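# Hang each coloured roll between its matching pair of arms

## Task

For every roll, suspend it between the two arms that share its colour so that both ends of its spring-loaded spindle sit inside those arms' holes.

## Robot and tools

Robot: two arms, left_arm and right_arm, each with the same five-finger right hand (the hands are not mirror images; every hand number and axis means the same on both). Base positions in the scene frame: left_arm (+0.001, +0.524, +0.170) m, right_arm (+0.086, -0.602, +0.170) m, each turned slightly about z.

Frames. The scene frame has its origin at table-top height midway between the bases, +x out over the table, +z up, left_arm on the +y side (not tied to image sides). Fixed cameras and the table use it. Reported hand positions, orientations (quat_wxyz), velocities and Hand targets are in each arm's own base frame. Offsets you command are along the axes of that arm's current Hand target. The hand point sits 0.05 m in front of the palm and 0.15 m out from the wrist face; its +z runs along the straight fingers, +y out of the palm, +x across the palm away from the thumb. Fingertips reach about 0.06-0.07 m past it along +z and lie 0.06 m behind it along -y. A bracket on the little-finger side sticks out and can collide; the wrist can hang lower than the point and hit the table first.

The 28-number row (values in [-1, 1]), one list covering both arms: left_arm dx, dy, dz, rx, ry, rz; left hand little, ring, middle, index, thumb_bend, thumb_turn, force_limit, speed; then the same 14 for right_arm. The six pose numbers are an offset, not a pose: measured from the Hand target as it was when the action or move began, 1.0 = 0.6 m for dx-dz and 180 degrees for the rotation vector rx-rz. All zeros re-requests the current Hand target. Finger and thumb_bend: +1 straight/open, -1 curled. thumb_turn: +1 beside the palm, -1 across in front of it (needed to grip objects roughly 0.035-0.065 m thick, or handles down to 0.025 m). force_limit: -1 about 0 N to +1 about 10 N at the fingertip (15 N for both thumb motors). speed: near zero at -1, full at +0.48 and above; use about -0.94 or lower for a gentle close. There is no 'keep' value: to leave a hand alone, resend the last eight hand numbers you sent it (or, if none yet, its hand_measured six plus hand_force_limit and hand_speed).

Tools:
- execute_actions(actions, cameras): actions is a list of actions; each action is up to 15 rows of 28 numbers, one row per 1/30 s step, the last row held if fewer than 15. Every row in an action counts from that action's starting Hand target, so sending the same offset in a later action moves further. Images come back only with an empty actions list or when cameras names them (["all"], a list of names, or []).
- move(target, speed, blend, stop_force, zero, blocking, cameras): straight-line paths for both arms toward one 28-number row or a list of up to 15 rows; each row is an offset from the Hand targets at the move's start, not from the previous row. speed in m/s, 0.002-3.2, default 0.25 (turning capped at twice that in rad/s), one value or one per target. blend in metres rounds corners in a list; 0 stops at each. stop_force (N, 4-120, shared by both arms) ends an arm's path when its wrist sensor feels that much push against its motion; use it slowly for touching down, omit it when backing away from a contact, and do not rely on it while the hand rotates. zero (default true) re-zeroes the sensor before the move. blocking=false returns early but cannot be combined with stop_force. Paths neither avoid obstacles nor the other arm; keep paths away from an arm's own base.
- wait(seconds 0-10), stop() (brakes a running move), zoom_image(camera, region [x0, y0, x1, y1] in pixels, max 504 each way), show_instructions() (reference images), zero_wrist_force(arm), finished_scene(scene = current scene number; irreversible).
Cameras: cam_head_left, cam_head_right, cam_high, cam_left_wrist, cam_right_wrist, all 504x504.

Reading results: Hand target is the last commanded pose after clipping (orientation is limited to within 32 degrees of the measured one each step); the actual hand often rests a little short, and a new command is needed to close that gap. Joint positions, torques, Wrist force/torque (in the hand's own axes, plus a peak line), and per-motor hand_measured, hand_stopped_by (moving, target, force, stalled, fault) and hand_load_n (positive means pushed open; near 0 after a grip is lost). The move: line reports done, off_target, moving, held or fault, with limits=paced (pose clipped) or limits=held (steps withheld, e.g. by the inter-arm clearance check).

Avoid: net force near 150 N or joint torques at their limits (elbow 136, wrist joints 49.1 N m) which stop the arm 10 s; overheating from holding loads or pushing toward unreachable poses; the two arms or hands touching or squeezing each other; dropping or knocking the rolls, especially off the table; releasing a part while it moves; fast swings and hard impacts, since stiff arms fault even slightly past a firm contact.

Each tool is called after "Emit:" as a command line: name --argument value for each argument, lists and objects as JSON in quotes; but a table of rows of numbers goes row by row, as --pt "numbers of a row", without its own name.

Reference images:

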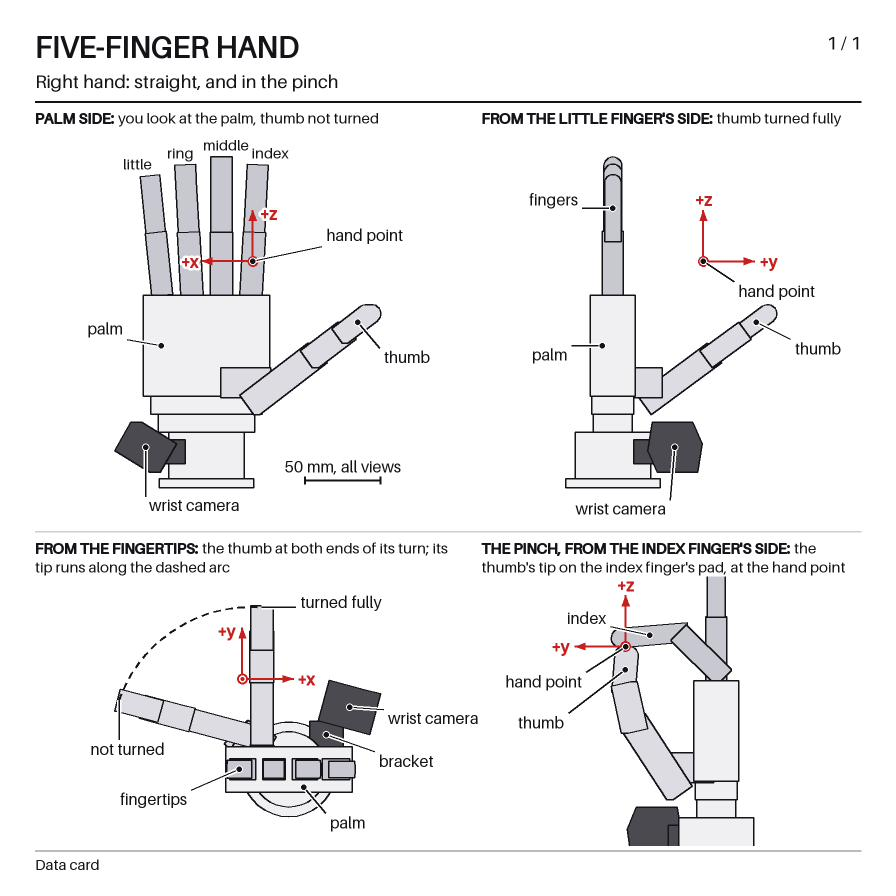

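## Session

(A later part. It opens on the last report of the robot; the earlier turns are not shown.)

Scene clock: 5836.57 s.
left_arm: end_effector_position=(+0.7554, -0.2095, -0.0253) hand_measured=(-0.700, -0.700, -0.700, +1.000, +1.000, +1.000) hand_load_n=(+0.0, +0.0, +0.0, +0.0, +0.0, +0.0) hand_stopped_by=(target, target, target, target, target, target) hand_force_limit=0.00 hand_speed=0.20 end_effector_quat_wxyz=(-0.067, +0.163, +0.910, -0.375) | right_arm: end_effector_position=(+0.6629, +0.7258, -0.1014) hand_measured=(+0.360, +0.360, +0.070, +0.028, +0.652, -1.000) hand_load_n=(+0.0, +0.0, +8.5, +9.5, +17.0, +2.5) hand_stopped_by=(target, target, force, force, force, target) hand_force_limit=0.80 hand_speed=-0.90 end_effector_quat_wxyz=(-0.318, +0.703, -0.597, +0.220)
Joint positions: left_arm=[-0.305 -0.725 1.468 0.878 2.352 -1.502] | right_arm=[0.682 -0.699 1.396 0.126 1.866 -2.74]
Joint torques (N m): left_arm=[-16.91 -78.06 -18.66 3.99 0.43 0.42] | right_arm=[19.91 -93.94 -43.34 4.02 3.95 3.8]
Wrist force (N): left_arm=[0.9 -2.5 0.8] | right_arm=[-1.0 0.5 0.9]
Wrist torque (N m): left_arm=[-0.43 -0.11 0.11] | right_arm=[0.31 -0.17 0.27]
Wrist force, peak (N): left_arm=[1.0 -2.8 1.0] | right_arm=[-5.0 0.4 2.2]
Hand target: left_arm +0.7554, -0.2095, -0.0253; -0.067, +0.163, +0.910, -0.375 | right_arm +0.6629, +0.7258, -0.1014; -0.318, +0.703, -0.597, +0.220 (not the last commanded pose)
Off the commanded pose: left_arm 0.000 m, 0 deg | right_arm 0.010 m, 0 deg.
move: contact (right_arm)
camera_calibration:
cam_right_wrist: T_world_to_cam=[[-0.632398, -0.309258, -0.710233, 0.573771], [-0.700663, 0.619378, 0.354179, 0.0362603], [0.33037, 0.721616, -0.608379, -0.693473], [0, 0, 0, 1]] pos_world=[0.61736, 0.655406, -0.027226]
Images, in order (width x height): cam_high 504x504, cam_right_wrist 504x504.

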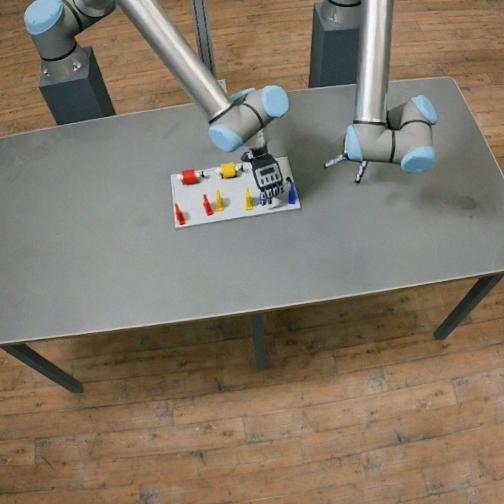

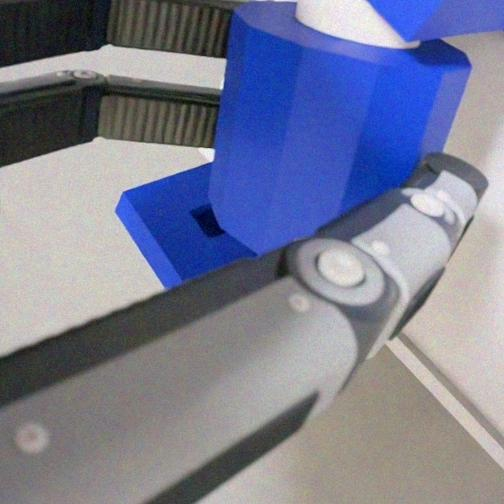

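Emit:
wait --seconds 0.1 --cameras '["cam_high", "cam_head_left", "cam_head_right"]'

Emit:
zoom_image --camera "cam_high" --region '[275, 165, 305, 195]'

Emit:
zoom_image --camera "cam_head_left" --region '[208, 330, 248, 370]'

Emit:
zoom_image --camera "cam_head_right" --region '[208, 330, 248, 370]'

Scene clock: 5851.23 s.
left_arm: end_effector_position=(+0.7554, -0.2095, -0.0253) hand_measured=(-0.700, -0.700, -0.700, +1.000, +1.000, +1.000) hand_load_n=(+0.0, +0.0, +0.0, +0.0, +0.0, -0.5) hand_stopped_by=(target, target, target, target, target, target) hand_force_limit=0.00 hand_speed=0.20 end_effector_quat_wxyz=(-0.067, +0.163, +0.910, -0.375) | right_arm: end_effector_position=(+0.6629, +0.7258, -0.1014) hand_measured=(+0.360, +0.360, +0.070, +0.028, +0.652, -1.000) hand_load_n=(+0.0, +0.0, +8.5, +9.5, +17.0, +2.5) hand_stopped_by=(target, target, force, force, force, target) hand_force_limit=0.80 hand_speed=-0.90 end_effector_quat_wxyz=(-0.318, +0.703, -0.597, +0.220)
Joint positions: left_arm=[-0.305 -0.725 1.468 0.878 2.352 -1.502] | right_arm=[0.682 -0.699 1.396 0.126 1.866 -2.74]
Joint torques (N m): left_arm=[-15.38 -77.31 -16.92 3.45 0.79 -0.02] | right_arm=[20.2 -95.21 -42.71 3.48 3.4 3.94]
Wrist force (N): left_arm=[1.1 -2.6 0.5] | right_arm=[-1.1 0.3 1.0]
Wrist torque (N m): left_arm=[-0.42 -0.13 0.12] | right_arm=[0.27 -0.14 0.27]
Wrist force, peak (N): left_arm=[0.9 -2.7 0.8] | right_arm=[-1.4 0.5 1.3]
Hand target: left_arm +0.7554, -0.2095, -0.0253; -0.067, +0.163, +0.910, -0.375 | right_arm +0.6629, +0.7258, -0.1014; -0.318, +0.703, -0.597, +0.220 (not the last commanded pose)
Off the commanded pose: left_arm 0.000 m, 0 deg | right_arm 0.010 m, 0 deg.
wait: 0.10 s; at rest from the start
Images, in order (width x height): cam_head_left 504x504, cam_head_right 504x504, cam_high 504x504.

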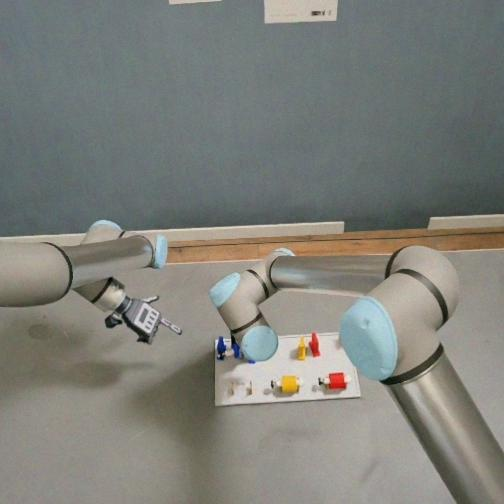

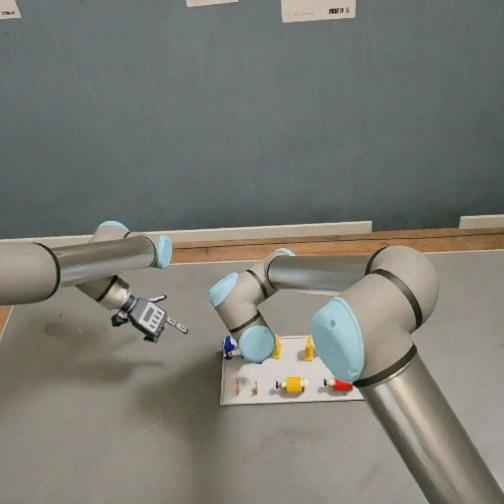

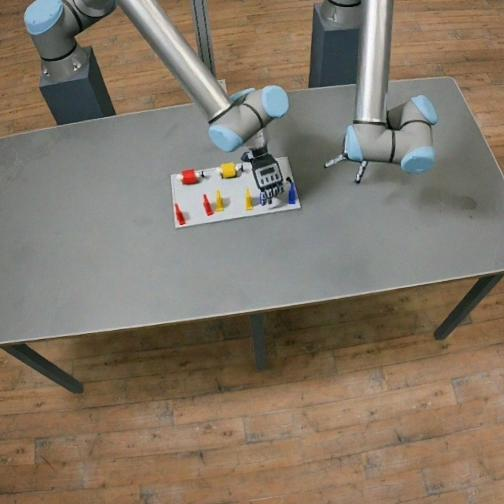

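Scaled by 16.800 from the camera's 504x504 image, which has a finer 720x720 frame.

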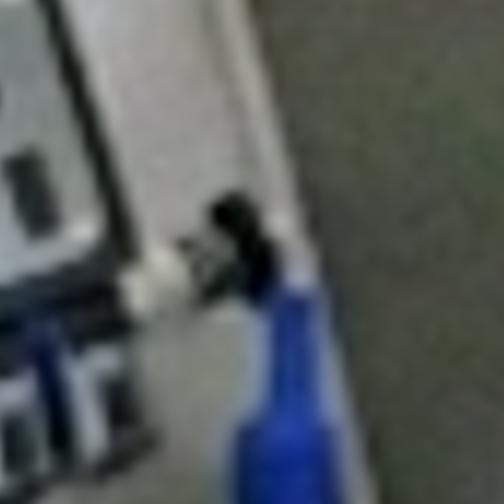

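Scaled by 12.600 from the camera's 504x504 image, which has a finer 720x720 frame.

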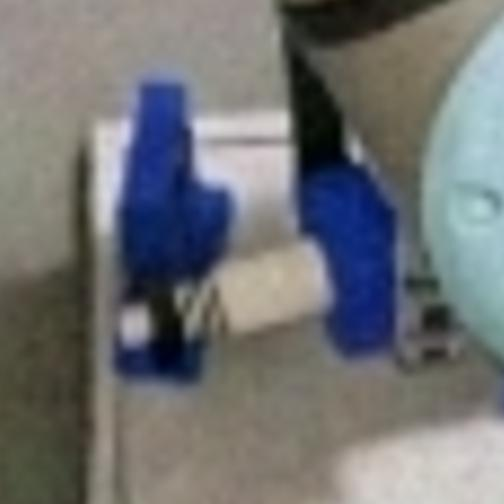

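Scaled by 12.600 from the camera's 504x504 image, which has a finer 720x720 frame.

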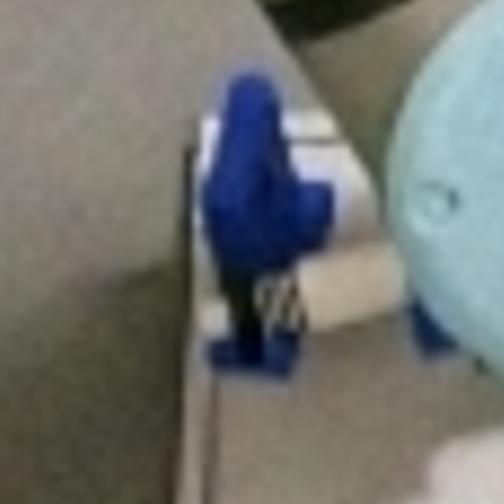

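Emit:
move --pt "0.00123 -0.08087 0.12653 0 0 0 -0.7 -0.7 -0.7 1 1 1 0 0.2 0 0 0 0 0 0 0.36 0.36 -0.3 -0.3 0 -1 0.8 -0.9" --pt "0.00123 -0.01748 0.19037 0 0 0 -0.7 -0.7 -0.7 1 1 1 0 0.2 0 0 0 0 0 0 0.36 0.36 -0.3 -0.3 0 -1 0.8 -0.9" --speed '[0.12,0.06]' --cameras '["cam_high", "cam_head_left", "cam_left_wrist"]'

Emit:
zoom_image --camera "cam_high" --region '[275, 165, 305, 195]'

Emit:
zoom_image --camera "cam_head_left" --region '[208, 330, 248, 370]'

Scene clock: 5881.13 s.
left_arm: end_effector_position=(+0.7242, -0.2917, -0.0991) hand_measured=(-0.700, -0.700, -0.700, +1.000, +1.000, +1.000) hand_load_n=(+0.0, +0.0, +0.0, +0.0, +0.0, -0.5) hand_stopped_by=(target, target, target, target, target, target) hand_force_limit=0.00 hand_speed=0.20 end_effector_quat_wxyz=(-0.067, +0.163, +0.910, -0.375) | right_arm: end_effector_position=(+0.6629, +0.7258, -0.1014) hand_measured=(+0.360, +0.360, +0.070, +0.028, +0.652, -1.000) hand_load_n=(+0.0, +0.0, +8.5, +9.5, +17.0, +2.5) hand_stopped_by=(target, target, force, force, force, target) hand_force_limit=0.80 hand_speed=-0.90 end_effector_quat_wxyz=(-0.318, +0.703, -0.597, +0.220)
Joint positions: left_arm=[-0.423 -0.679 1.517 0.666 2.351 -1.667] | right_arm=[0.682 -0.699 1.396 0.126 1.866 -2.74]
Joint torques (N m): left_arm=[25.14 -108.77 -28.01 5.78 1.16 -2.42] | right_arm=[21.05 -93.33 -43.11 2.73 2.5 4.06]
Wrist force (N): left_arm=[1.0 -2.4 0.2] | right_arm=[-1.1 0.7 0.6]
Wrist torque (N m): left_arm=[-0.35 -0.10 0.01] | right_arm=[0.35 -0.14 0.27]
Wrist force, peak (N): left_arm=[0.7 -3.1 1.3] | right_arm=[-1.4 0.5 1.2]
Hand target: left_arm +0.7242, -0.2917, -0.0989; -0.067, +0.163, +0.910, -0.375 | right_arm +0.6629, +0.7258, -0.1014; -0.318, +0.703, -0.597, +0.220
Off the commanded pose: left_arm 0.000 m, 0 deg | right_arm 0.000 m, 0 deg.
move: done
camera_calibration:
cam_left_wrist: T_world_to_cam=[[-0.00520327, 0.72012, -0.69383, 0.142431], [0.936722, 0.246382, 0.248692, -0.589091], [0.350035, -0.648632, -0.675834, -0.392687], [0, 0, 0, 1]] pos_world=[0.690009, -0.212136, -0.0200659]
Images, in order (width x height): cam_head_left 504x504, cam_high 504x504, cam_left_wrist 504x504.

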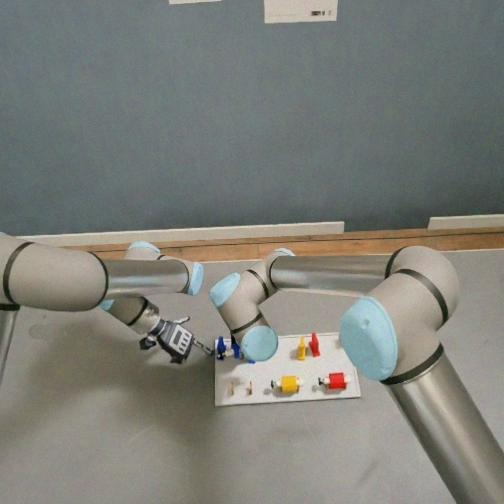

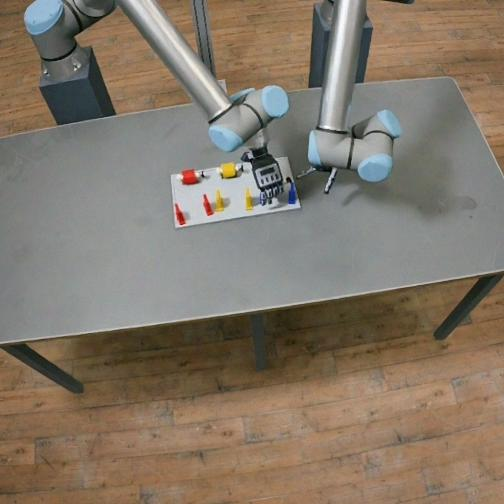

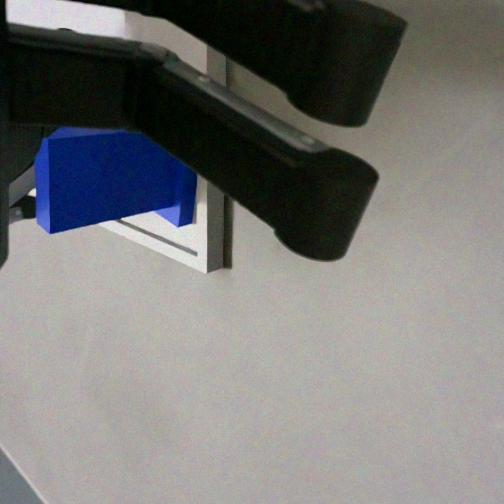

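Scaled by 16.800 from the camera's 504x504 image, which has a finer 720x720 frame.

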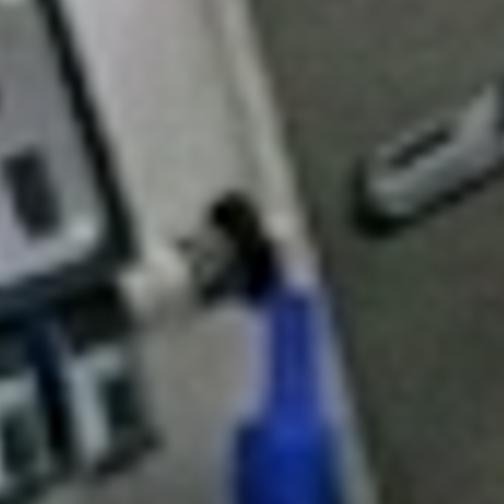

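Scaled by 12.600 from the camera's 504x504 image, which has a finer 720x720 frame.

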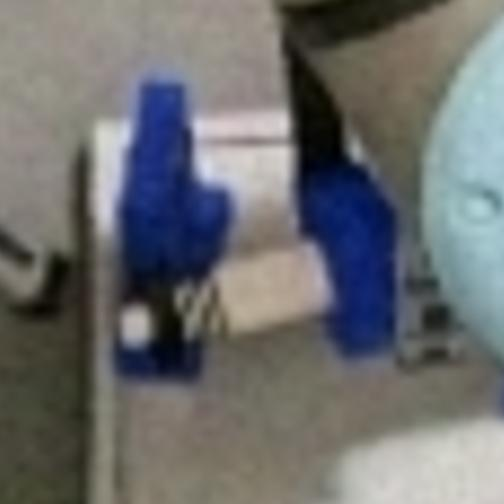

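Emit:
move --pt "0.01074 -0.00263 -0.00068 0 0 0 -0.7 -0.7 -0.7 1 1 1 0 0.2 0 0 0 0 0 0 0.36 0.36 -0.3 -0.3 0 -1 0.8 -0.9" --pt "-0.01099 -0.02526 0.0267 0 0 0 -0.7 -0.7 -0.7 1 1 1 0 0.2 0 0 0 0 0 0 0.36 0.36 -0.3 -0.3 0 -1 0.8 -0.9" --speed '[0.04,0.015]' --stop_force 4 --cameras '["cam_high", "cam_head_left", "cam_head_right"]'

Emit:
zoom_image --camera "cam_high" --region '[275, 165, 305, 195]'

Emit:
zoom_image --camera "cam_head_left" --region '[208, 330, 248, 370]'

Emit:
zoom_image --camera "cam_head_right" --region '[208, 330, 248, 370]'

Scene clock: 5906.47 s.
left_arm: end_effector_position=(+0.7227, -0.3146, -0.0996) hand_measured=(-0.700, -0.700, -0.700, +1.000, +1.000, +1.000) hand_load_n=(+0.0, +0.0, +0.0, +0.0, +0.0, +0.0) hand_stopped_by=(target, target, target, target, target, target) hand_force_limit=0.00 hand_speed=0.20 end_effector_quat_wxyz=(-0.067, +0.163, +0.910, -0.375) | right_arm: end_effector_position=(+0.6628, +0.7258, -0.1014) hand_measured=(+0.360, +0.360, +0.070, +0.028, +0.652, -1.000) hand_load_n=(+0.0, +0.0, +11.0, +9.5, +16.0, +3.0) hand_stopped_by=(target, target, force, force, force, target) hand_force_limit=0.80 hand_speed=-0.90 end_effector_quat_wxyz=(-0.318, +0.703, -0.597, +0.220)
Joint positions: left_arm=[-0.451 -0.679 1.51 0.645 2.348 -1.707] | right_arm=[0.682 -0.699 1.396 0.126 1.866 -2.74]
Joint torques (N m): left_arm=[22.22 -93.97 -14.44 4.88 -1.05 2.45] | right_arm=[10.56 -118.72 -42.54 2.31 1.32 3.88]
Wrist force (N): left_arm=[1.3 -3.4 -2.3] | right_arm=[-5.2 4.4 7.6]
Wrist torque (N m): left_arm=[-0.11 -0.10 0.15] | right_arm=[0.38 -0.26 0.28]
Wrist force, peak (N): left_arm=[1.4 -3.7 -3.1] | right_arm=[-4.8 4.6 8.1]
Hand target: left_arm +0.7227, -0.3146, -0.0996; -0.067, +0.163, +0.910, -0.375 | right_arm +0.6629, +0.7258, -0.1014; -0.318, +0.703, -0.597, +0.220
Off the commanded pose: left_arm 0.000 m, 0 deg | right_arm 0.000 m, 0 deg.
move: done
Images, in order (width x height): cam_head_left 504x504, cam_head_right 504x504, cam_high 504x504.

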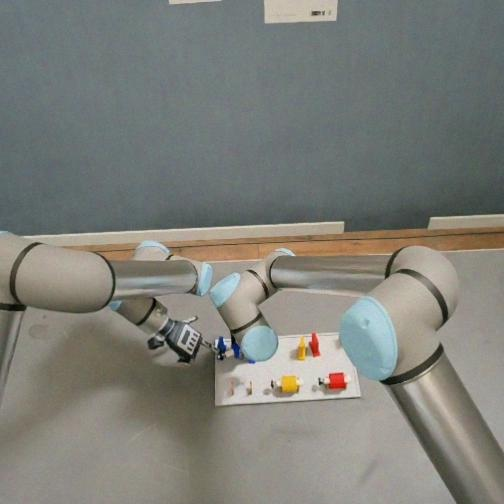

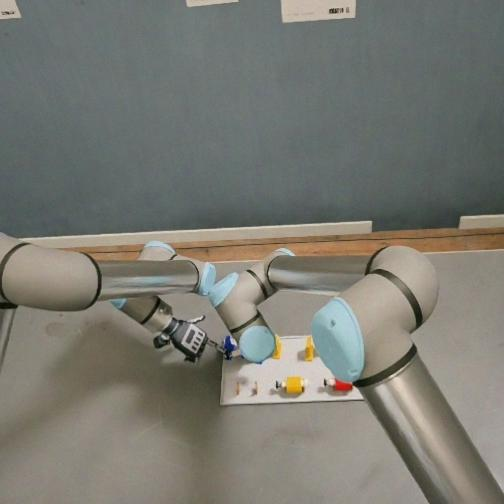

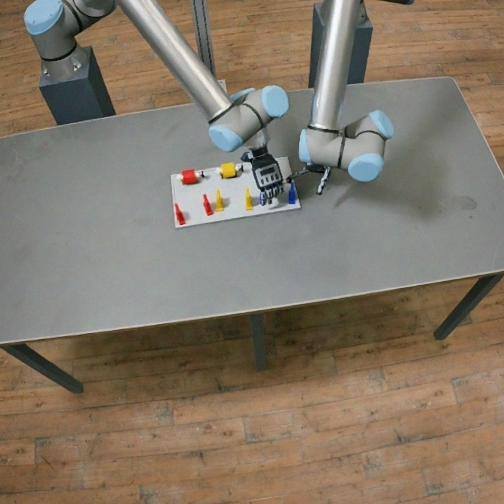

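Scaled by 16.800 from the camera's 504x504 image, which has a finer 720x720 frame.

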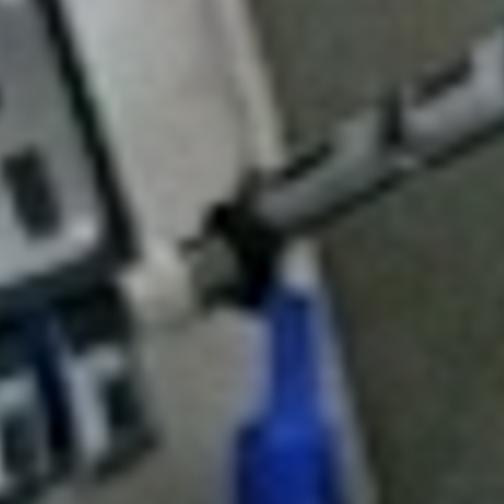

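Scaled by 12.600 from the camera's 504x504 image, which has a finer 720x720 frame.

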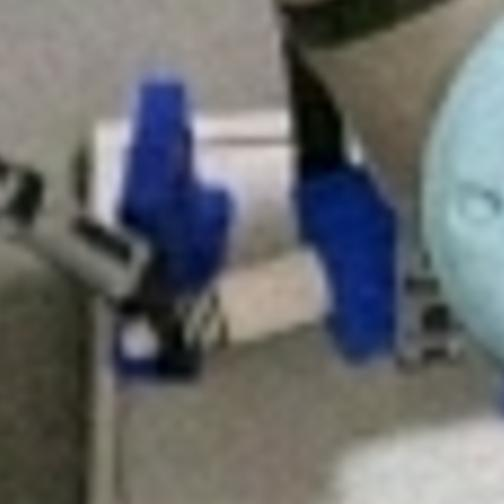

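Scaled by 12.600 from the camera's 504x504 image, which has a finer 720x720 frame.

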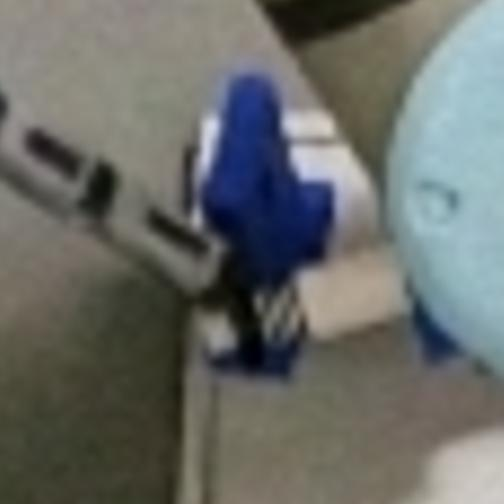

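Emit:
move --pt "0.0054 -0.00346 -0.00282 0 0 0 -0.7 -0.7 -0.7 1 1 1 0 0.2 0 0 0 0 0 0 0.36 0.36 -0.3 -0.3 0 -1 0.8 -0.9" --speed 0.02 --cameras '["cam_high", "cam_head_left", "cam_head_right"]'

Emit:
zoom_image --camera "cam_high" --region '[275, 165, 305, 195]'

Emit:
zoom_image --camera "cam_head_left" --region '[208, 340, 238, 370]'

Emit:
zoom_image --camera "cam_head_right" --region '[210, 340, 240, 370]'

Scene clock: 5941.17 s.
left_arm: end_effector_position=(+0.7195, -0.3137, -0.0969) hand_measured=(-0.700, -0.700, -0.700, +1.000, +1.000, +1.000) hand_load_n=(+0.0, +0.0, +0.0, +0.0, +0.0, -0.5) hand_stopped_by=(target, target, target, target, target, target) hand_force_limit=0.00 hand_speed=0.20 end_effector_quat_wxyz=(-0.067, +0.163, +0.910, -0.375) | right_arm: end_effector_position=(+0.6629, +0.7258, -0.1013) hand_measured=(+0.360, +0.360, +0.070, +0.028, +0.652, -1.000) hand_load_n=(+0.0, +0.0, +10.5, +9.0, +15.5, +3.0) hand_stopped_by=(target, target, force, force, force, target) hand_force_limit=0.80 hand_speed=-0.90 end_effector_quat_wxyz=(-0.318, +0.703, -0.597, +0.220)
Joint positions: left_arm=[-0.452 -0.687 1.518 0.643 2.348 -1.709] | right_arm=[0.682 -0.699 1.396 0.126 1.866 -2.74]
Joint torques (N m): left_arm=[-17.63 -90.18 -25.74 1.82 -1.6 -2.2] | right_arm=[-13.7 -112.45 -37.99 2.19 1.23 3.49]
Wrist force (N): left_arm=[0.7 -2.5 0.4] | right_arm=[-3.9 0.6 3.6]
Wrist torque (N m): left_arm=[-0.38 -0.09 0.13] | right_arm=[0.30 -0.31 0.32]
Wrist force, peak (N): left_arm=[1.4 -3.8 -2.3] | right_arm=[-4.9 4.9 8.2]
Hand target: left_arm +0.7196, -0.3138, -0.0969; -0.067, +0.163, +0.910, -0.375 | right_arm +0.6629, +0.7258, -0.1014; -0.318, +0.703, -0.597, +0.220
Off the commanded pose: left_arm 0.000 m, 0 deg | right_arm 0.000 m, 0 deg.
move: done
Images, in order (width x height): cam_head_left 504x504, cam_head_right 504x504, cam_high 504x504.

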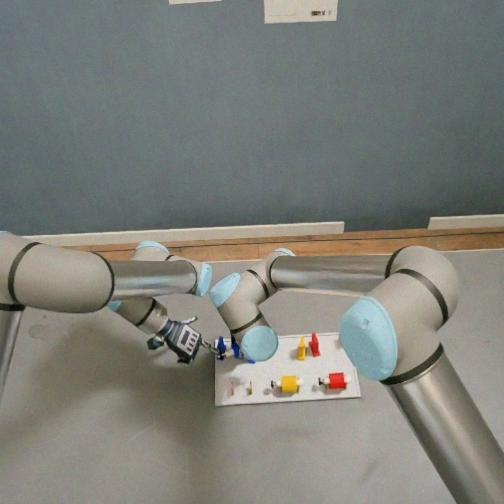

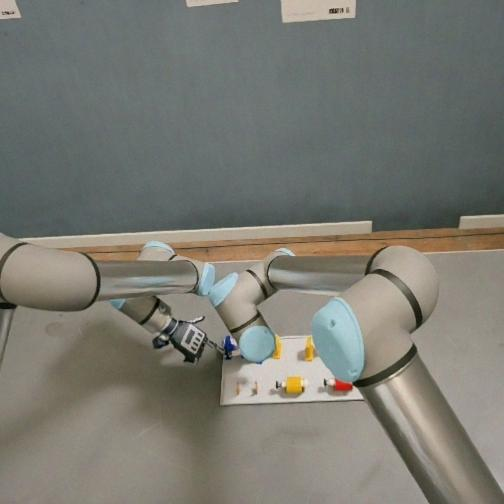

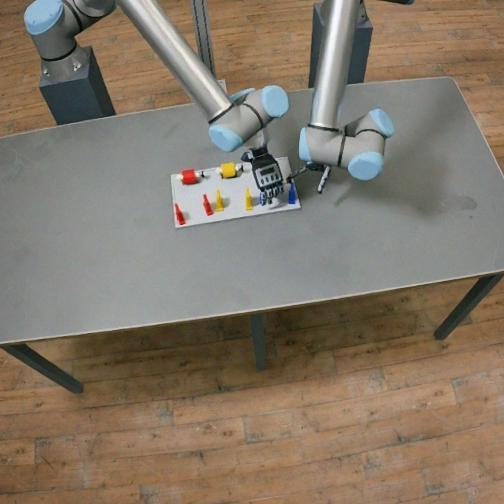

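Scaled by 16.800 from the camera's 504x504 image, which has a finer 720x720 frame.

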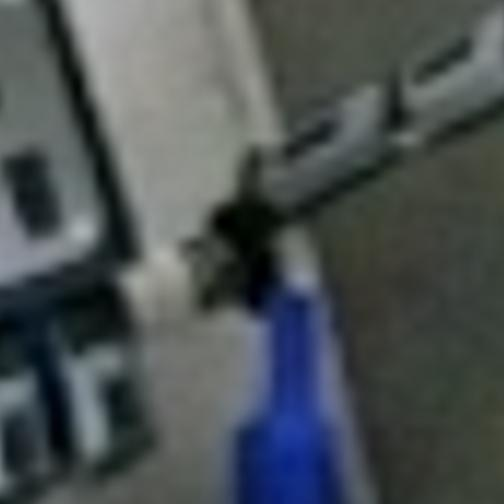

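Scaled by 16.800 from the camera's 504x504 image, which has a finer 720x720 frame.

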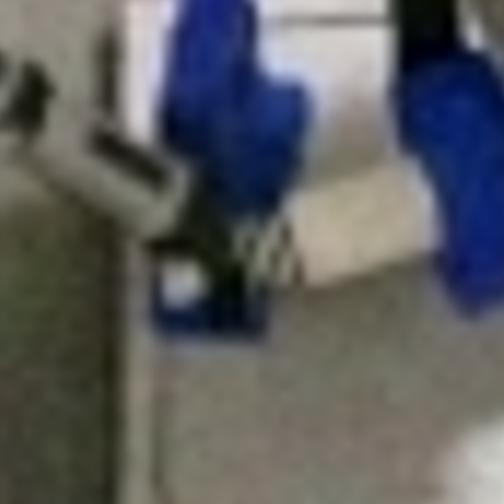

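Scaled by 16.800 from the camera's 504x504 image, which has a finer 720x720 frame.

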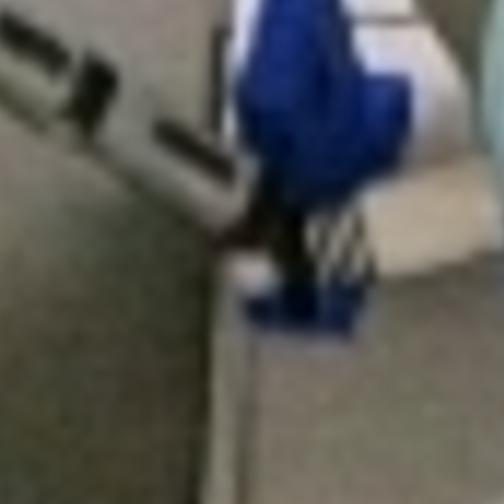

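Emit:
move --pt "-0.01304 -0.01358 0.01643 0 0 0 -0.7 -0.7 -0.7 1 1 1 0 0.2 0 0 0 0 0 0 0.36 0.36 -0.3 -0.3 0 -1 0.8 -0.9" --speed 0.012 --stop_force 4 --cameras '["cam_high", "cam_head_left", "cam_head_right"]'

Emit:
zoom_image --camera "cam_high" --region '[275, 165, 305, 195]'

Emit:
zoom_image --camera "cam_head_left" --region '[208, 340, 238, 370]'

Emit:
zoom_image --camera "cam_head_right" --region '[210, 340, 240, 370]'

Scene clock: 5951.20 s.
left_arm: end_effector_position=(+0.7225, -0.3285, -0.0982) hand_measured=(-0.700, -0.700, -0.700, +1.000, +1.000, +1.000) hand_load_n=(+0.0, +0.0, +0.0, +0.0, +0.0, -0.5) hand_stopped_by=(target, target, target, target, target, target) hand_force_limit=0.00 hand_speed=0.20 end_effector_quat_wxyz=(-0.067, +0.163, +0.910, -0.375) | right_arm: end_effector_position=(+0.6629, +0.7258, -0.1014) hand_measured=(+0.360, +0.360, +0.070, +0.028, +0.652, -1.000) hand_load_n=(-0.5, +0.0, +10.5, +9.0, +16.0, +3.0) hand_stopped_by=(target, target, force, force, force, target) hand_force_limit=0.80 hand_speed=-0.90 end_effector_quat_wxyz=(-0.318, +0.703, -0.597, +0.220)
Joint positions: left_arm=[-0.468 -0.68 1.503 0.636 2.347 -1.731] | right_arm=[0.682 -0.699 1.396 0.126 1.866 -2.74]
Joint torques (N m): left_arm=[19.37 -91.16 -16.73 3.9 -0.95 2.78] | right_arm=[-21.45 -102.9 -23.97 2.49 1.16 2.98]
Wrist force (N): left_arm=[0.6 -2.5 0.6] | right_arm=[-4.1 0.5 3.5]
Wrist torque (N m): left_arm=[-0.41 -0.07 0.13] | right_arm=[0.30 -0.28 0.30]
Wrist force, peak (N): left_arm=[1.0 -2.6 0.2] | right_arm=[-4.4 0.4 3.6]
Hand target: left_arm +0.7225, -0.3284, -0.0982; -0.067, +0.163, +0.910, -0.375 | right_arm +0.6629, +0.7258, -0.1014; -0.318, +0.703, -0.597, +0.220
Off the commanded pose: left_arm 0.000 m, 0 deg | right_arm 0.000 m, 0 deg.
move: done
Images, in order (width x height): cam_head_left 504x504, cam_head_right 504x504, cam_high 504x504.

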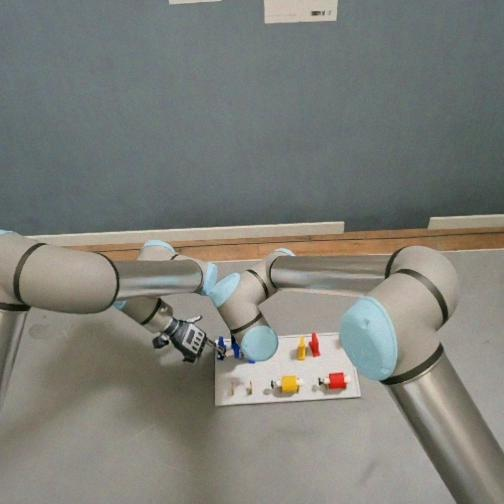

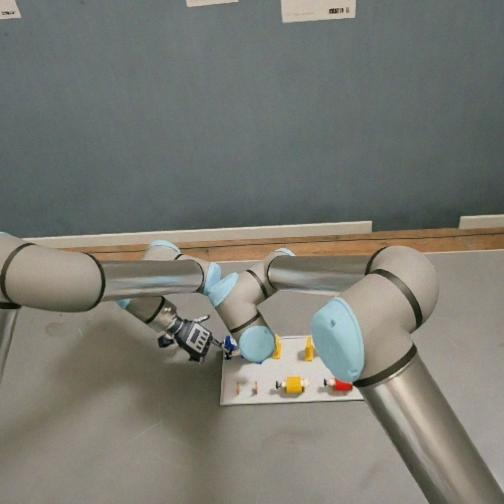

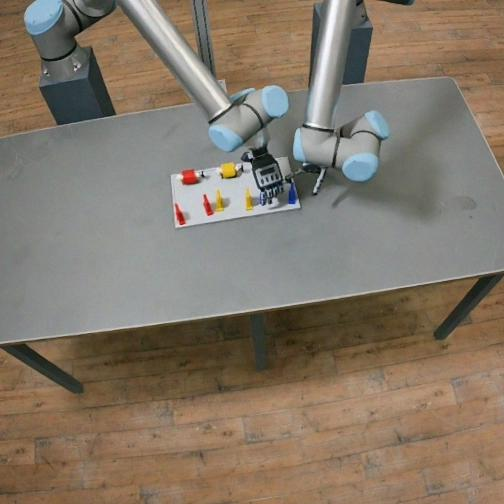

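Scaled by 16.800 from the camera's 504x504 image, which has a finer 720x720 frame.

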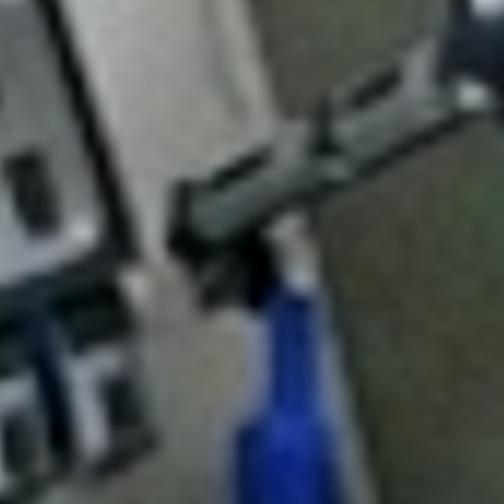

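Scaled by 16.800 from the camera's 504x504 image, which has a finer 720x720 frame.

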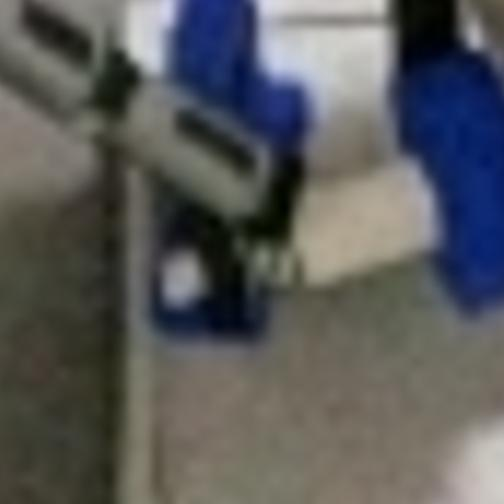

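Scaled by 16.800 from the camera's 504x504 image, which has a finer 720x720 frame.

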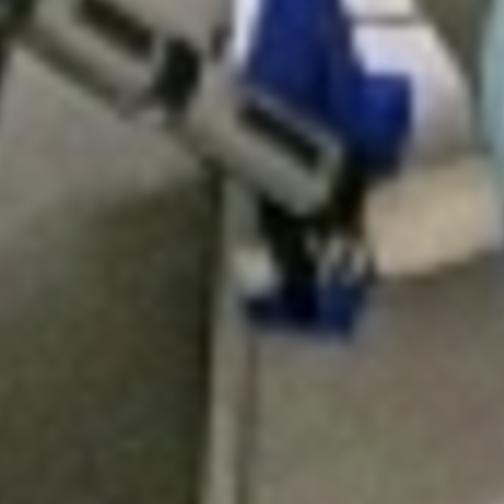

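Emit:
move --pt "0.02808 0.02472 -0.04333 0 0 0 -0.7 -0.7 -0.7 1 1 1 0 0.2 0 0 0 0 0 0 0.36 0.36 -0.3 -0.3 0 -1 0.8 -0.9" --pt "0.02808 0.04057 -0.02737 0 0 0 -0.7 -0.7 -0.7 1 1 1 0 0.2 0 0 0 0 0 0 0.36 0.36 -0.3 -0.3 0 -1 0.8 -0.9" --speed 0.06 --cameras '["cam_high", "cam_head_left"]'

Emit:
zoom_image --camera "cam_high" --region '[275, 165, 305, 195]'

Emit:
zoom_image --camera "cam_head_left" --region '[208, 340, 238, 370]'

Scene clock: 5971.30 s.
left_arm: end_effector_position=(+0.7168, -0.2955, -0.1039) hand_measured=(-0.700, -0.700, -0.700, +1.000, +1.000, +1.000) hand_load_n=(+0.0, +0.0, +0.0, -0.5, +0.0, -0.5) hand_stopped_by=(target, target, target, target, target, target) hand_force_limit=0.00 hand_speed=0.20 end_effector_quat_wxyz=(-0.067, +0.163, +0.910, -0.375) end_effector_velocity=(+0.000, +0.000, +0.003) end_effector_angular_velocity=(+0.001, +0.002, +0.001) | right_arm: end_effector_position=(+0.6629, +0.7258, -0.1014) hand_measured=(+0.360, +0.360, +0.070, +0.028, +0.652, -1.000) hand_load_n=(-0.5, +0.0, +10.5, +9.0, +15.5, +3.0) hand_stopped_by=(target, target, force, force, force, target) hand_force_limit=0.80 hand_speed=-0.90 end_effector_quat_wxyz=(-0.318, +0.703, -0.597, +0.220)
Joint positions: left_arm=[-0.431 -0.682 1.533 0.644 2.35 -1.679] | right_arm=[0.682 -0.699 1.396 0.126 1.866 -2.74]
Joint velocities: left_arm=[0 -0.004 0 0.005 0 -0.001] | right_arm=[within noise]
Joint torques (N m): left_arm=[-16.59 -105.02 -27.74 6.16 -0.09 -2.55] | right_arm=[-22.61 -103.06 -24 2.57 1.18 2.59]
Wrist force (N): left_arm=[0.8 -2.4 0.8] | right_arm=[-3.8 0.4 3.2]
Wrist torque (N m): left_arm=[-0.38 -0.11 0.11] | right_arm=[0.30 -0.32 0.32]
Wrist force, peak (N): left_arm=[1.0 -2.9 -0.3] | right_arm=[-4.2 0.7 3.8]
Hand target: left_arm +0.7167, -0.2955, -0.1037; -0.067, +0.163, +0.910, -0.375 | right_arm +0.6629, +0.7258, -0.1014; -0.318, +0.703, -0.597, +0.220
Off the commanded pose: left_arm 0.000 m, 0 deg | right_arm 0.000 m, 0 deg.
move: done
Images, in order (width x height): cam_head_left 504x504, cam_high 504x504.

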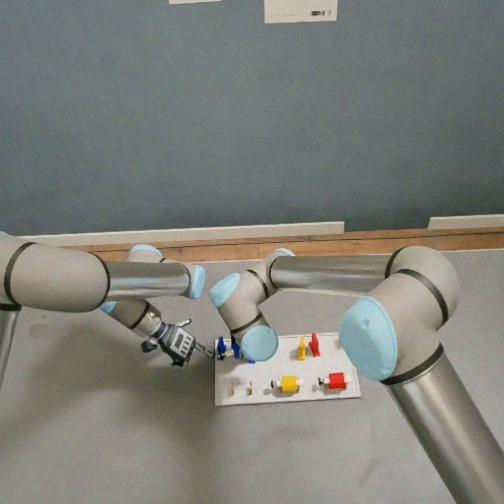

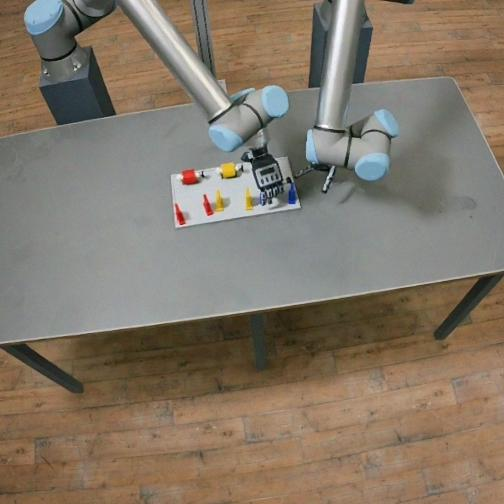

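Scaled by 16.800 from the camera's 504x504 image, which has a finer 720x720 frame.

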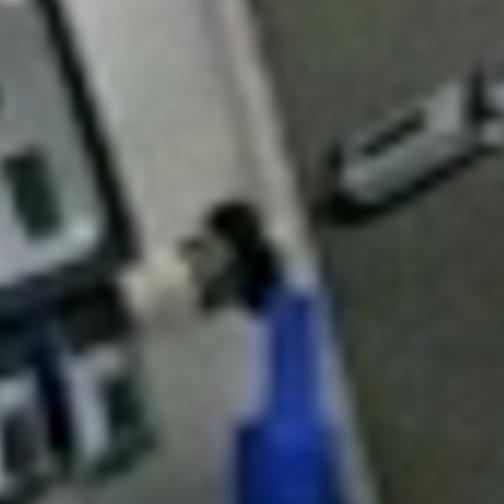

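Scaled by 16.800 from the camera's 504x504 image, which has a finer 720x720 frame.

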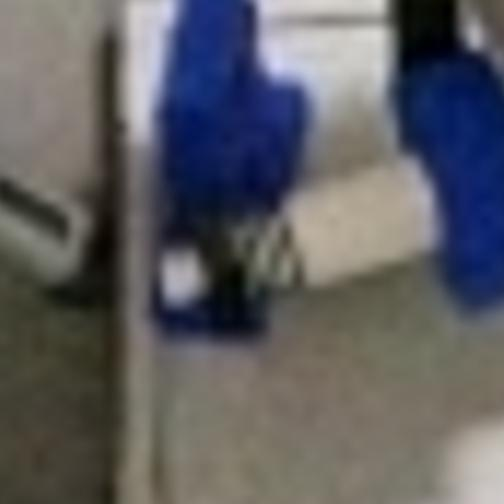

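Emit:
move --pt "-0.02193 -0.02425 0.02582 0 0 0 -0.7 -0.7 -0.7 1 1 1 0 0.2 0 0 0 0 0 0 0.36 0.36 -0.3 -0.3 0 -1 0.8 -0.9" --speed 0.012 --stop_force 4 --cameras '["cam_high", "cam_head_left"]'

Emit:
zoom_image --camera "cam_high" --region '[275, 165, 305, 195]'

Emit:
zoom_image --camera "cam_head_left" --region '[208, 340, 238, 370]'

Scene clock: 5992.70 s.
left_arm: end_effector_position=(+0.7192, -0.3077, -0.1041) hand_measured=(-0.700, -0.700, -0.700, +1.000, +1.000, +1.000) hand_load_n=(+0.0, +0.0, +0.0, -2.5, +0.0, -0.5) hand_stopped_by=(target, target, target, target, target, target) hand_force_limit=0.00 hand_speed=0.20 end_effector_quat_wxyz=(-0.067, +0.163, +0.910, -0.375) | right_arm: end_effector_position=(+0.6629, +0.7258, -0.1014) hand_measured=(+0.360, +0.360, +0.070, +0.028, +0.652, -1.000) hand_load_n=(+0.0, +0.0, +10.5, +9.0, +16.0, +2.5) hand_stopped_by=(target, target, force, force, force, target) hand_force_limit=0.80 hand_speed=-0.90 end_effector_quat_wxyz=(-0.318, +0.703, -0.597, +0.220)
Joint positions: left_arm=[-0.445 -0.679 1.522 0.639 2.349 -1.699] | right_arm=[0.682 -0.699 1.396 0.126 1.866 -2.74]
Joint torques (N m): left_arm=[20.4 -103.22 -15.41 5.85 1.25 2.6] | right_arm=[-14.94 -102.29 -25.24 2.4 1.66 1.98]
Wrist force (N): left_arm=[3.4 -0.5 -2.7] | right_arm=[-1.7 1.5 4.1]
Wrist torque (N m): left_arm=[-0.24 -0.03 0.20] | right_arm=[0.36 -0.27 0.30]
Wrist force, peak (N): left_arm=[3.0 -0.6 -3.2] | right_arm=[-4.6 0.8 3.3]
Hand target: left_arm +0.7192, -0.3077, -0.1041; -0.067, +0.163, +0.910, -0.375 (not the last commanded pose) | right_arm +0.6629, +0.7258, -0.1014; -0.318, +0.703, -0.597, +0.220
Off the commanded pose: left_arm 0.013 m, 0 deg | right_arm 0.000 m, 0 deg.
move: contact (left_arm)
Images, in order (width x height): cam_head_left 504x504, cam_high 504x504.

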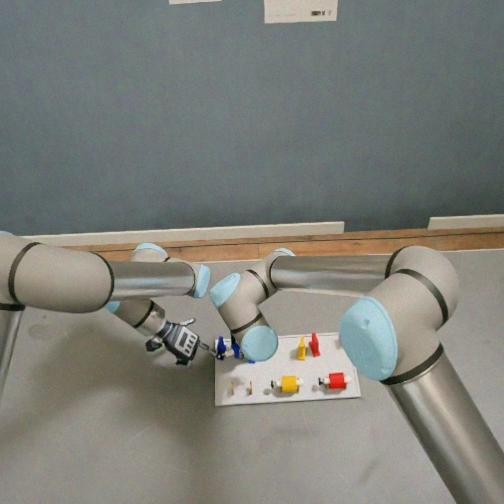

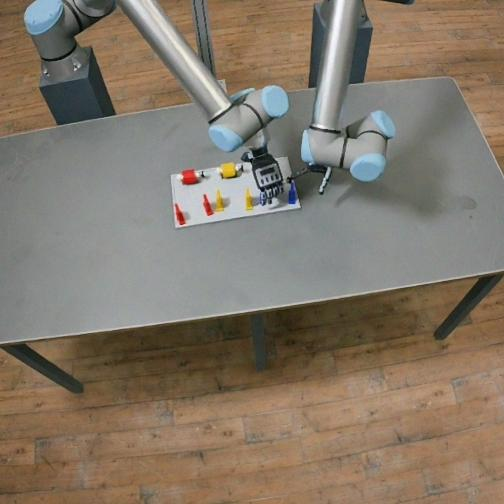

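Scaled by 16.800 from the camera's 504x504 image, which has a finer 720x720 frame.

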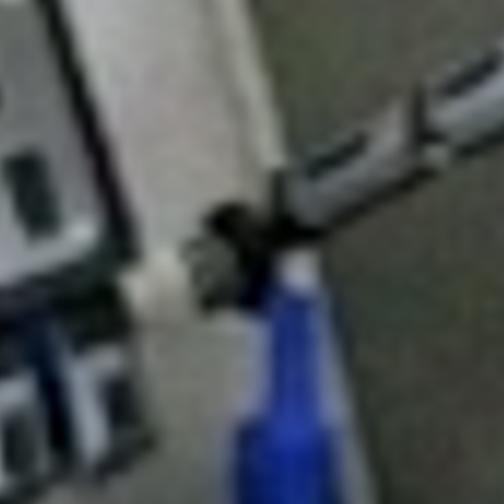

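Scaled by 16.800 from the camera's 504x504 image, which has a finer 720x720 frame.

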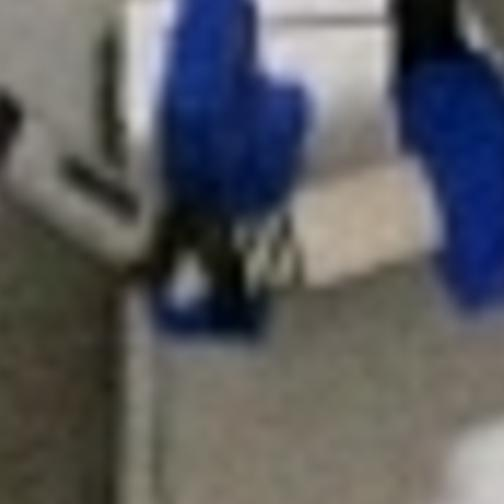

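Emit:
move --pt "0 0 0 0 0 0 -0.7 -0.7 -0.7 1 1 1 0 0.2 -0.01995 0.00142 -0.00028 0 0 0 0.36 0.36 -0.3 -0.3 0 -1 0.8 -0.9" --speed 0.015 --cameras '["cam_high", "cam_head_left", "cam_right_wrist"]'

Emit:
zoom_image --camera "cam_high" --region '[260, 165, 305, 210]'

Emit:
zoom_image --camera "cam_head_left" --region '[208, 330, 248, 370]'

Scene clock: 6009.20 s.
left_arm: end_effector_position=(+0.7192, -0.3077, -0.1041) hand_measured=(-0.700, -0.700, -0.700, +1.000, +1.000, +1.000) hand_load_n=(+0.0, +0.0, +0.5, -2.0, +0.0, +0.0) hand_stopped_by=(target, target, target, target, target, target) hand_force_limit=0.00 hand_speed=0.20 end_effector_quat_wxyz=(-0.067, +0.163, +0.910, -0.375) | right_arm: end_effector_position=(+0.6598, +0.7376, -0.1010) hand_measured=(+0.360, +0.360, +0.070, +0.028, +0.652, -1.000) hand_load_n=(+0.0, +0.0, +10.0, +8.0, +16.5, +1.5) hand_stopped_by=(target, target, force, force, force, target) hand_force_limit=0.80 hand_speed=-0.90 end_effector_quat_wxyz=(-0.318, +0.703, -0.597, +0.220)
Joint positions: left_arm=[-0.445 -0.679 1.522 0.639 2.349 -1.699] | right_arm=[0.695 -0.689 1.375 0.139 1.876 -2.729]
Joint torques (N m): left_arm=[19.81 -104.47 -16.52 5.59 1.38 2.72] | right_arm=[-0.17 -111.41 -29.86 1.52 2.15 2.24]
Wrist force (N): left_arm=[3.1 -1.1 -2.7] | right_arm=[1.5 1.4 2.6]
Wrist torque (N m): left_arm=[-0.24 0.01 0.19] | right_arm=[0.27 -0.18 -0.04]
Wrist force, peak (N): left_arm=[3.5 -1.1 -3.1] | right_arm=[-1.9 1.9 4.6]
Hand target: left_arm +0.7192, -0.3077, -0.1041; -0.067, +0.163, +0.910, -0.375 | right_arm +0.6599, +0.7374, -0.1010; -0.318, +0.703, -0.597, +0.220
Off the commanded pose: left_arm 0.000 m, 0 deg | right_arm 0.000 m, 0 deg.
move: done
camera_calibration:
cam_right_wrist: T_world_to_cam=[[-0.632398, -0.309258, -0.710233, 0.575744], [-0.700663, 0.619378, 0.354179, 0.0266379], [0.33037, 0.721616, -0.608379, -0.70072], [0, 0, 0, 1]] pos_world=[0.61426, 0.667206, -0.026826]
Images, in order (width x height): cam_head_left 504x504, cam_high 504x504, cam_right_wrist 504x504.

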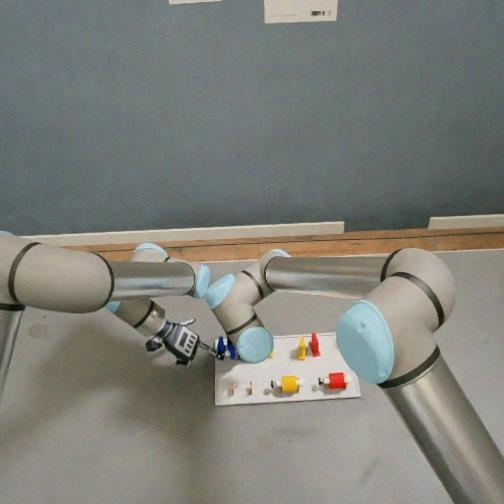

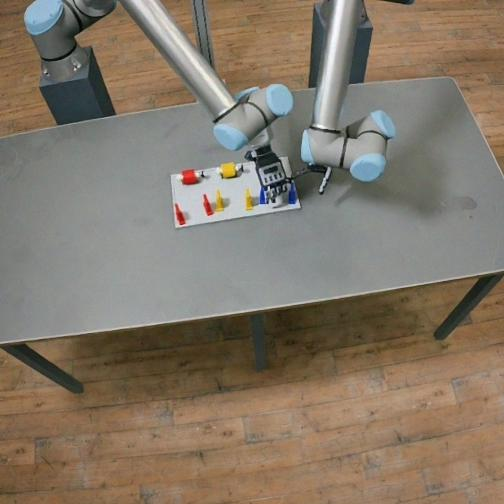

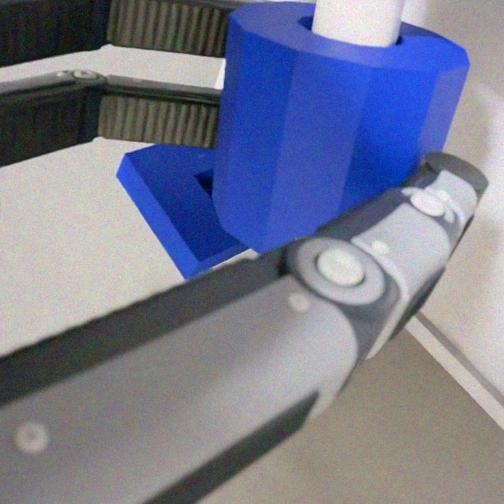

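Scaled by 11.200 from the camera's 504x504 image, which has a finer 720x720 frame.

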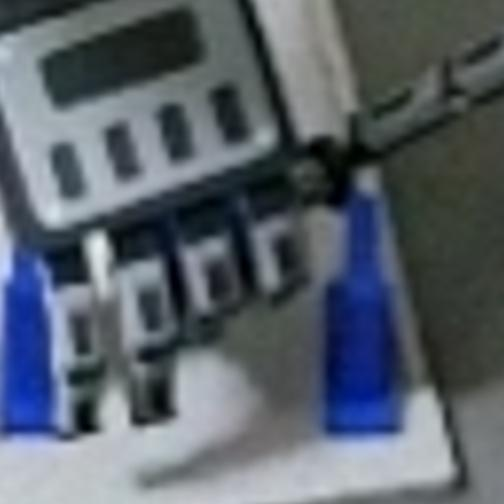

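Scaled by 12.600 from the camera's 504x504 image, which has a finer 720x720 frame.

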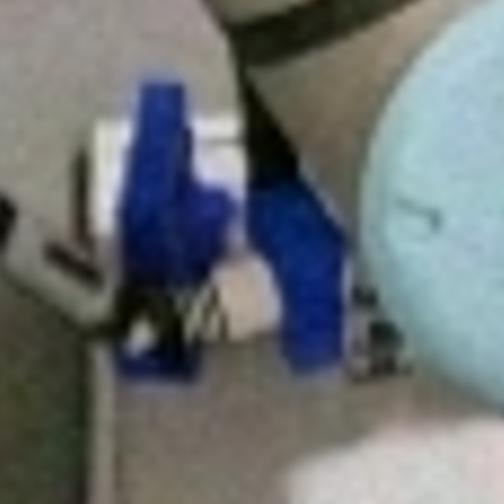

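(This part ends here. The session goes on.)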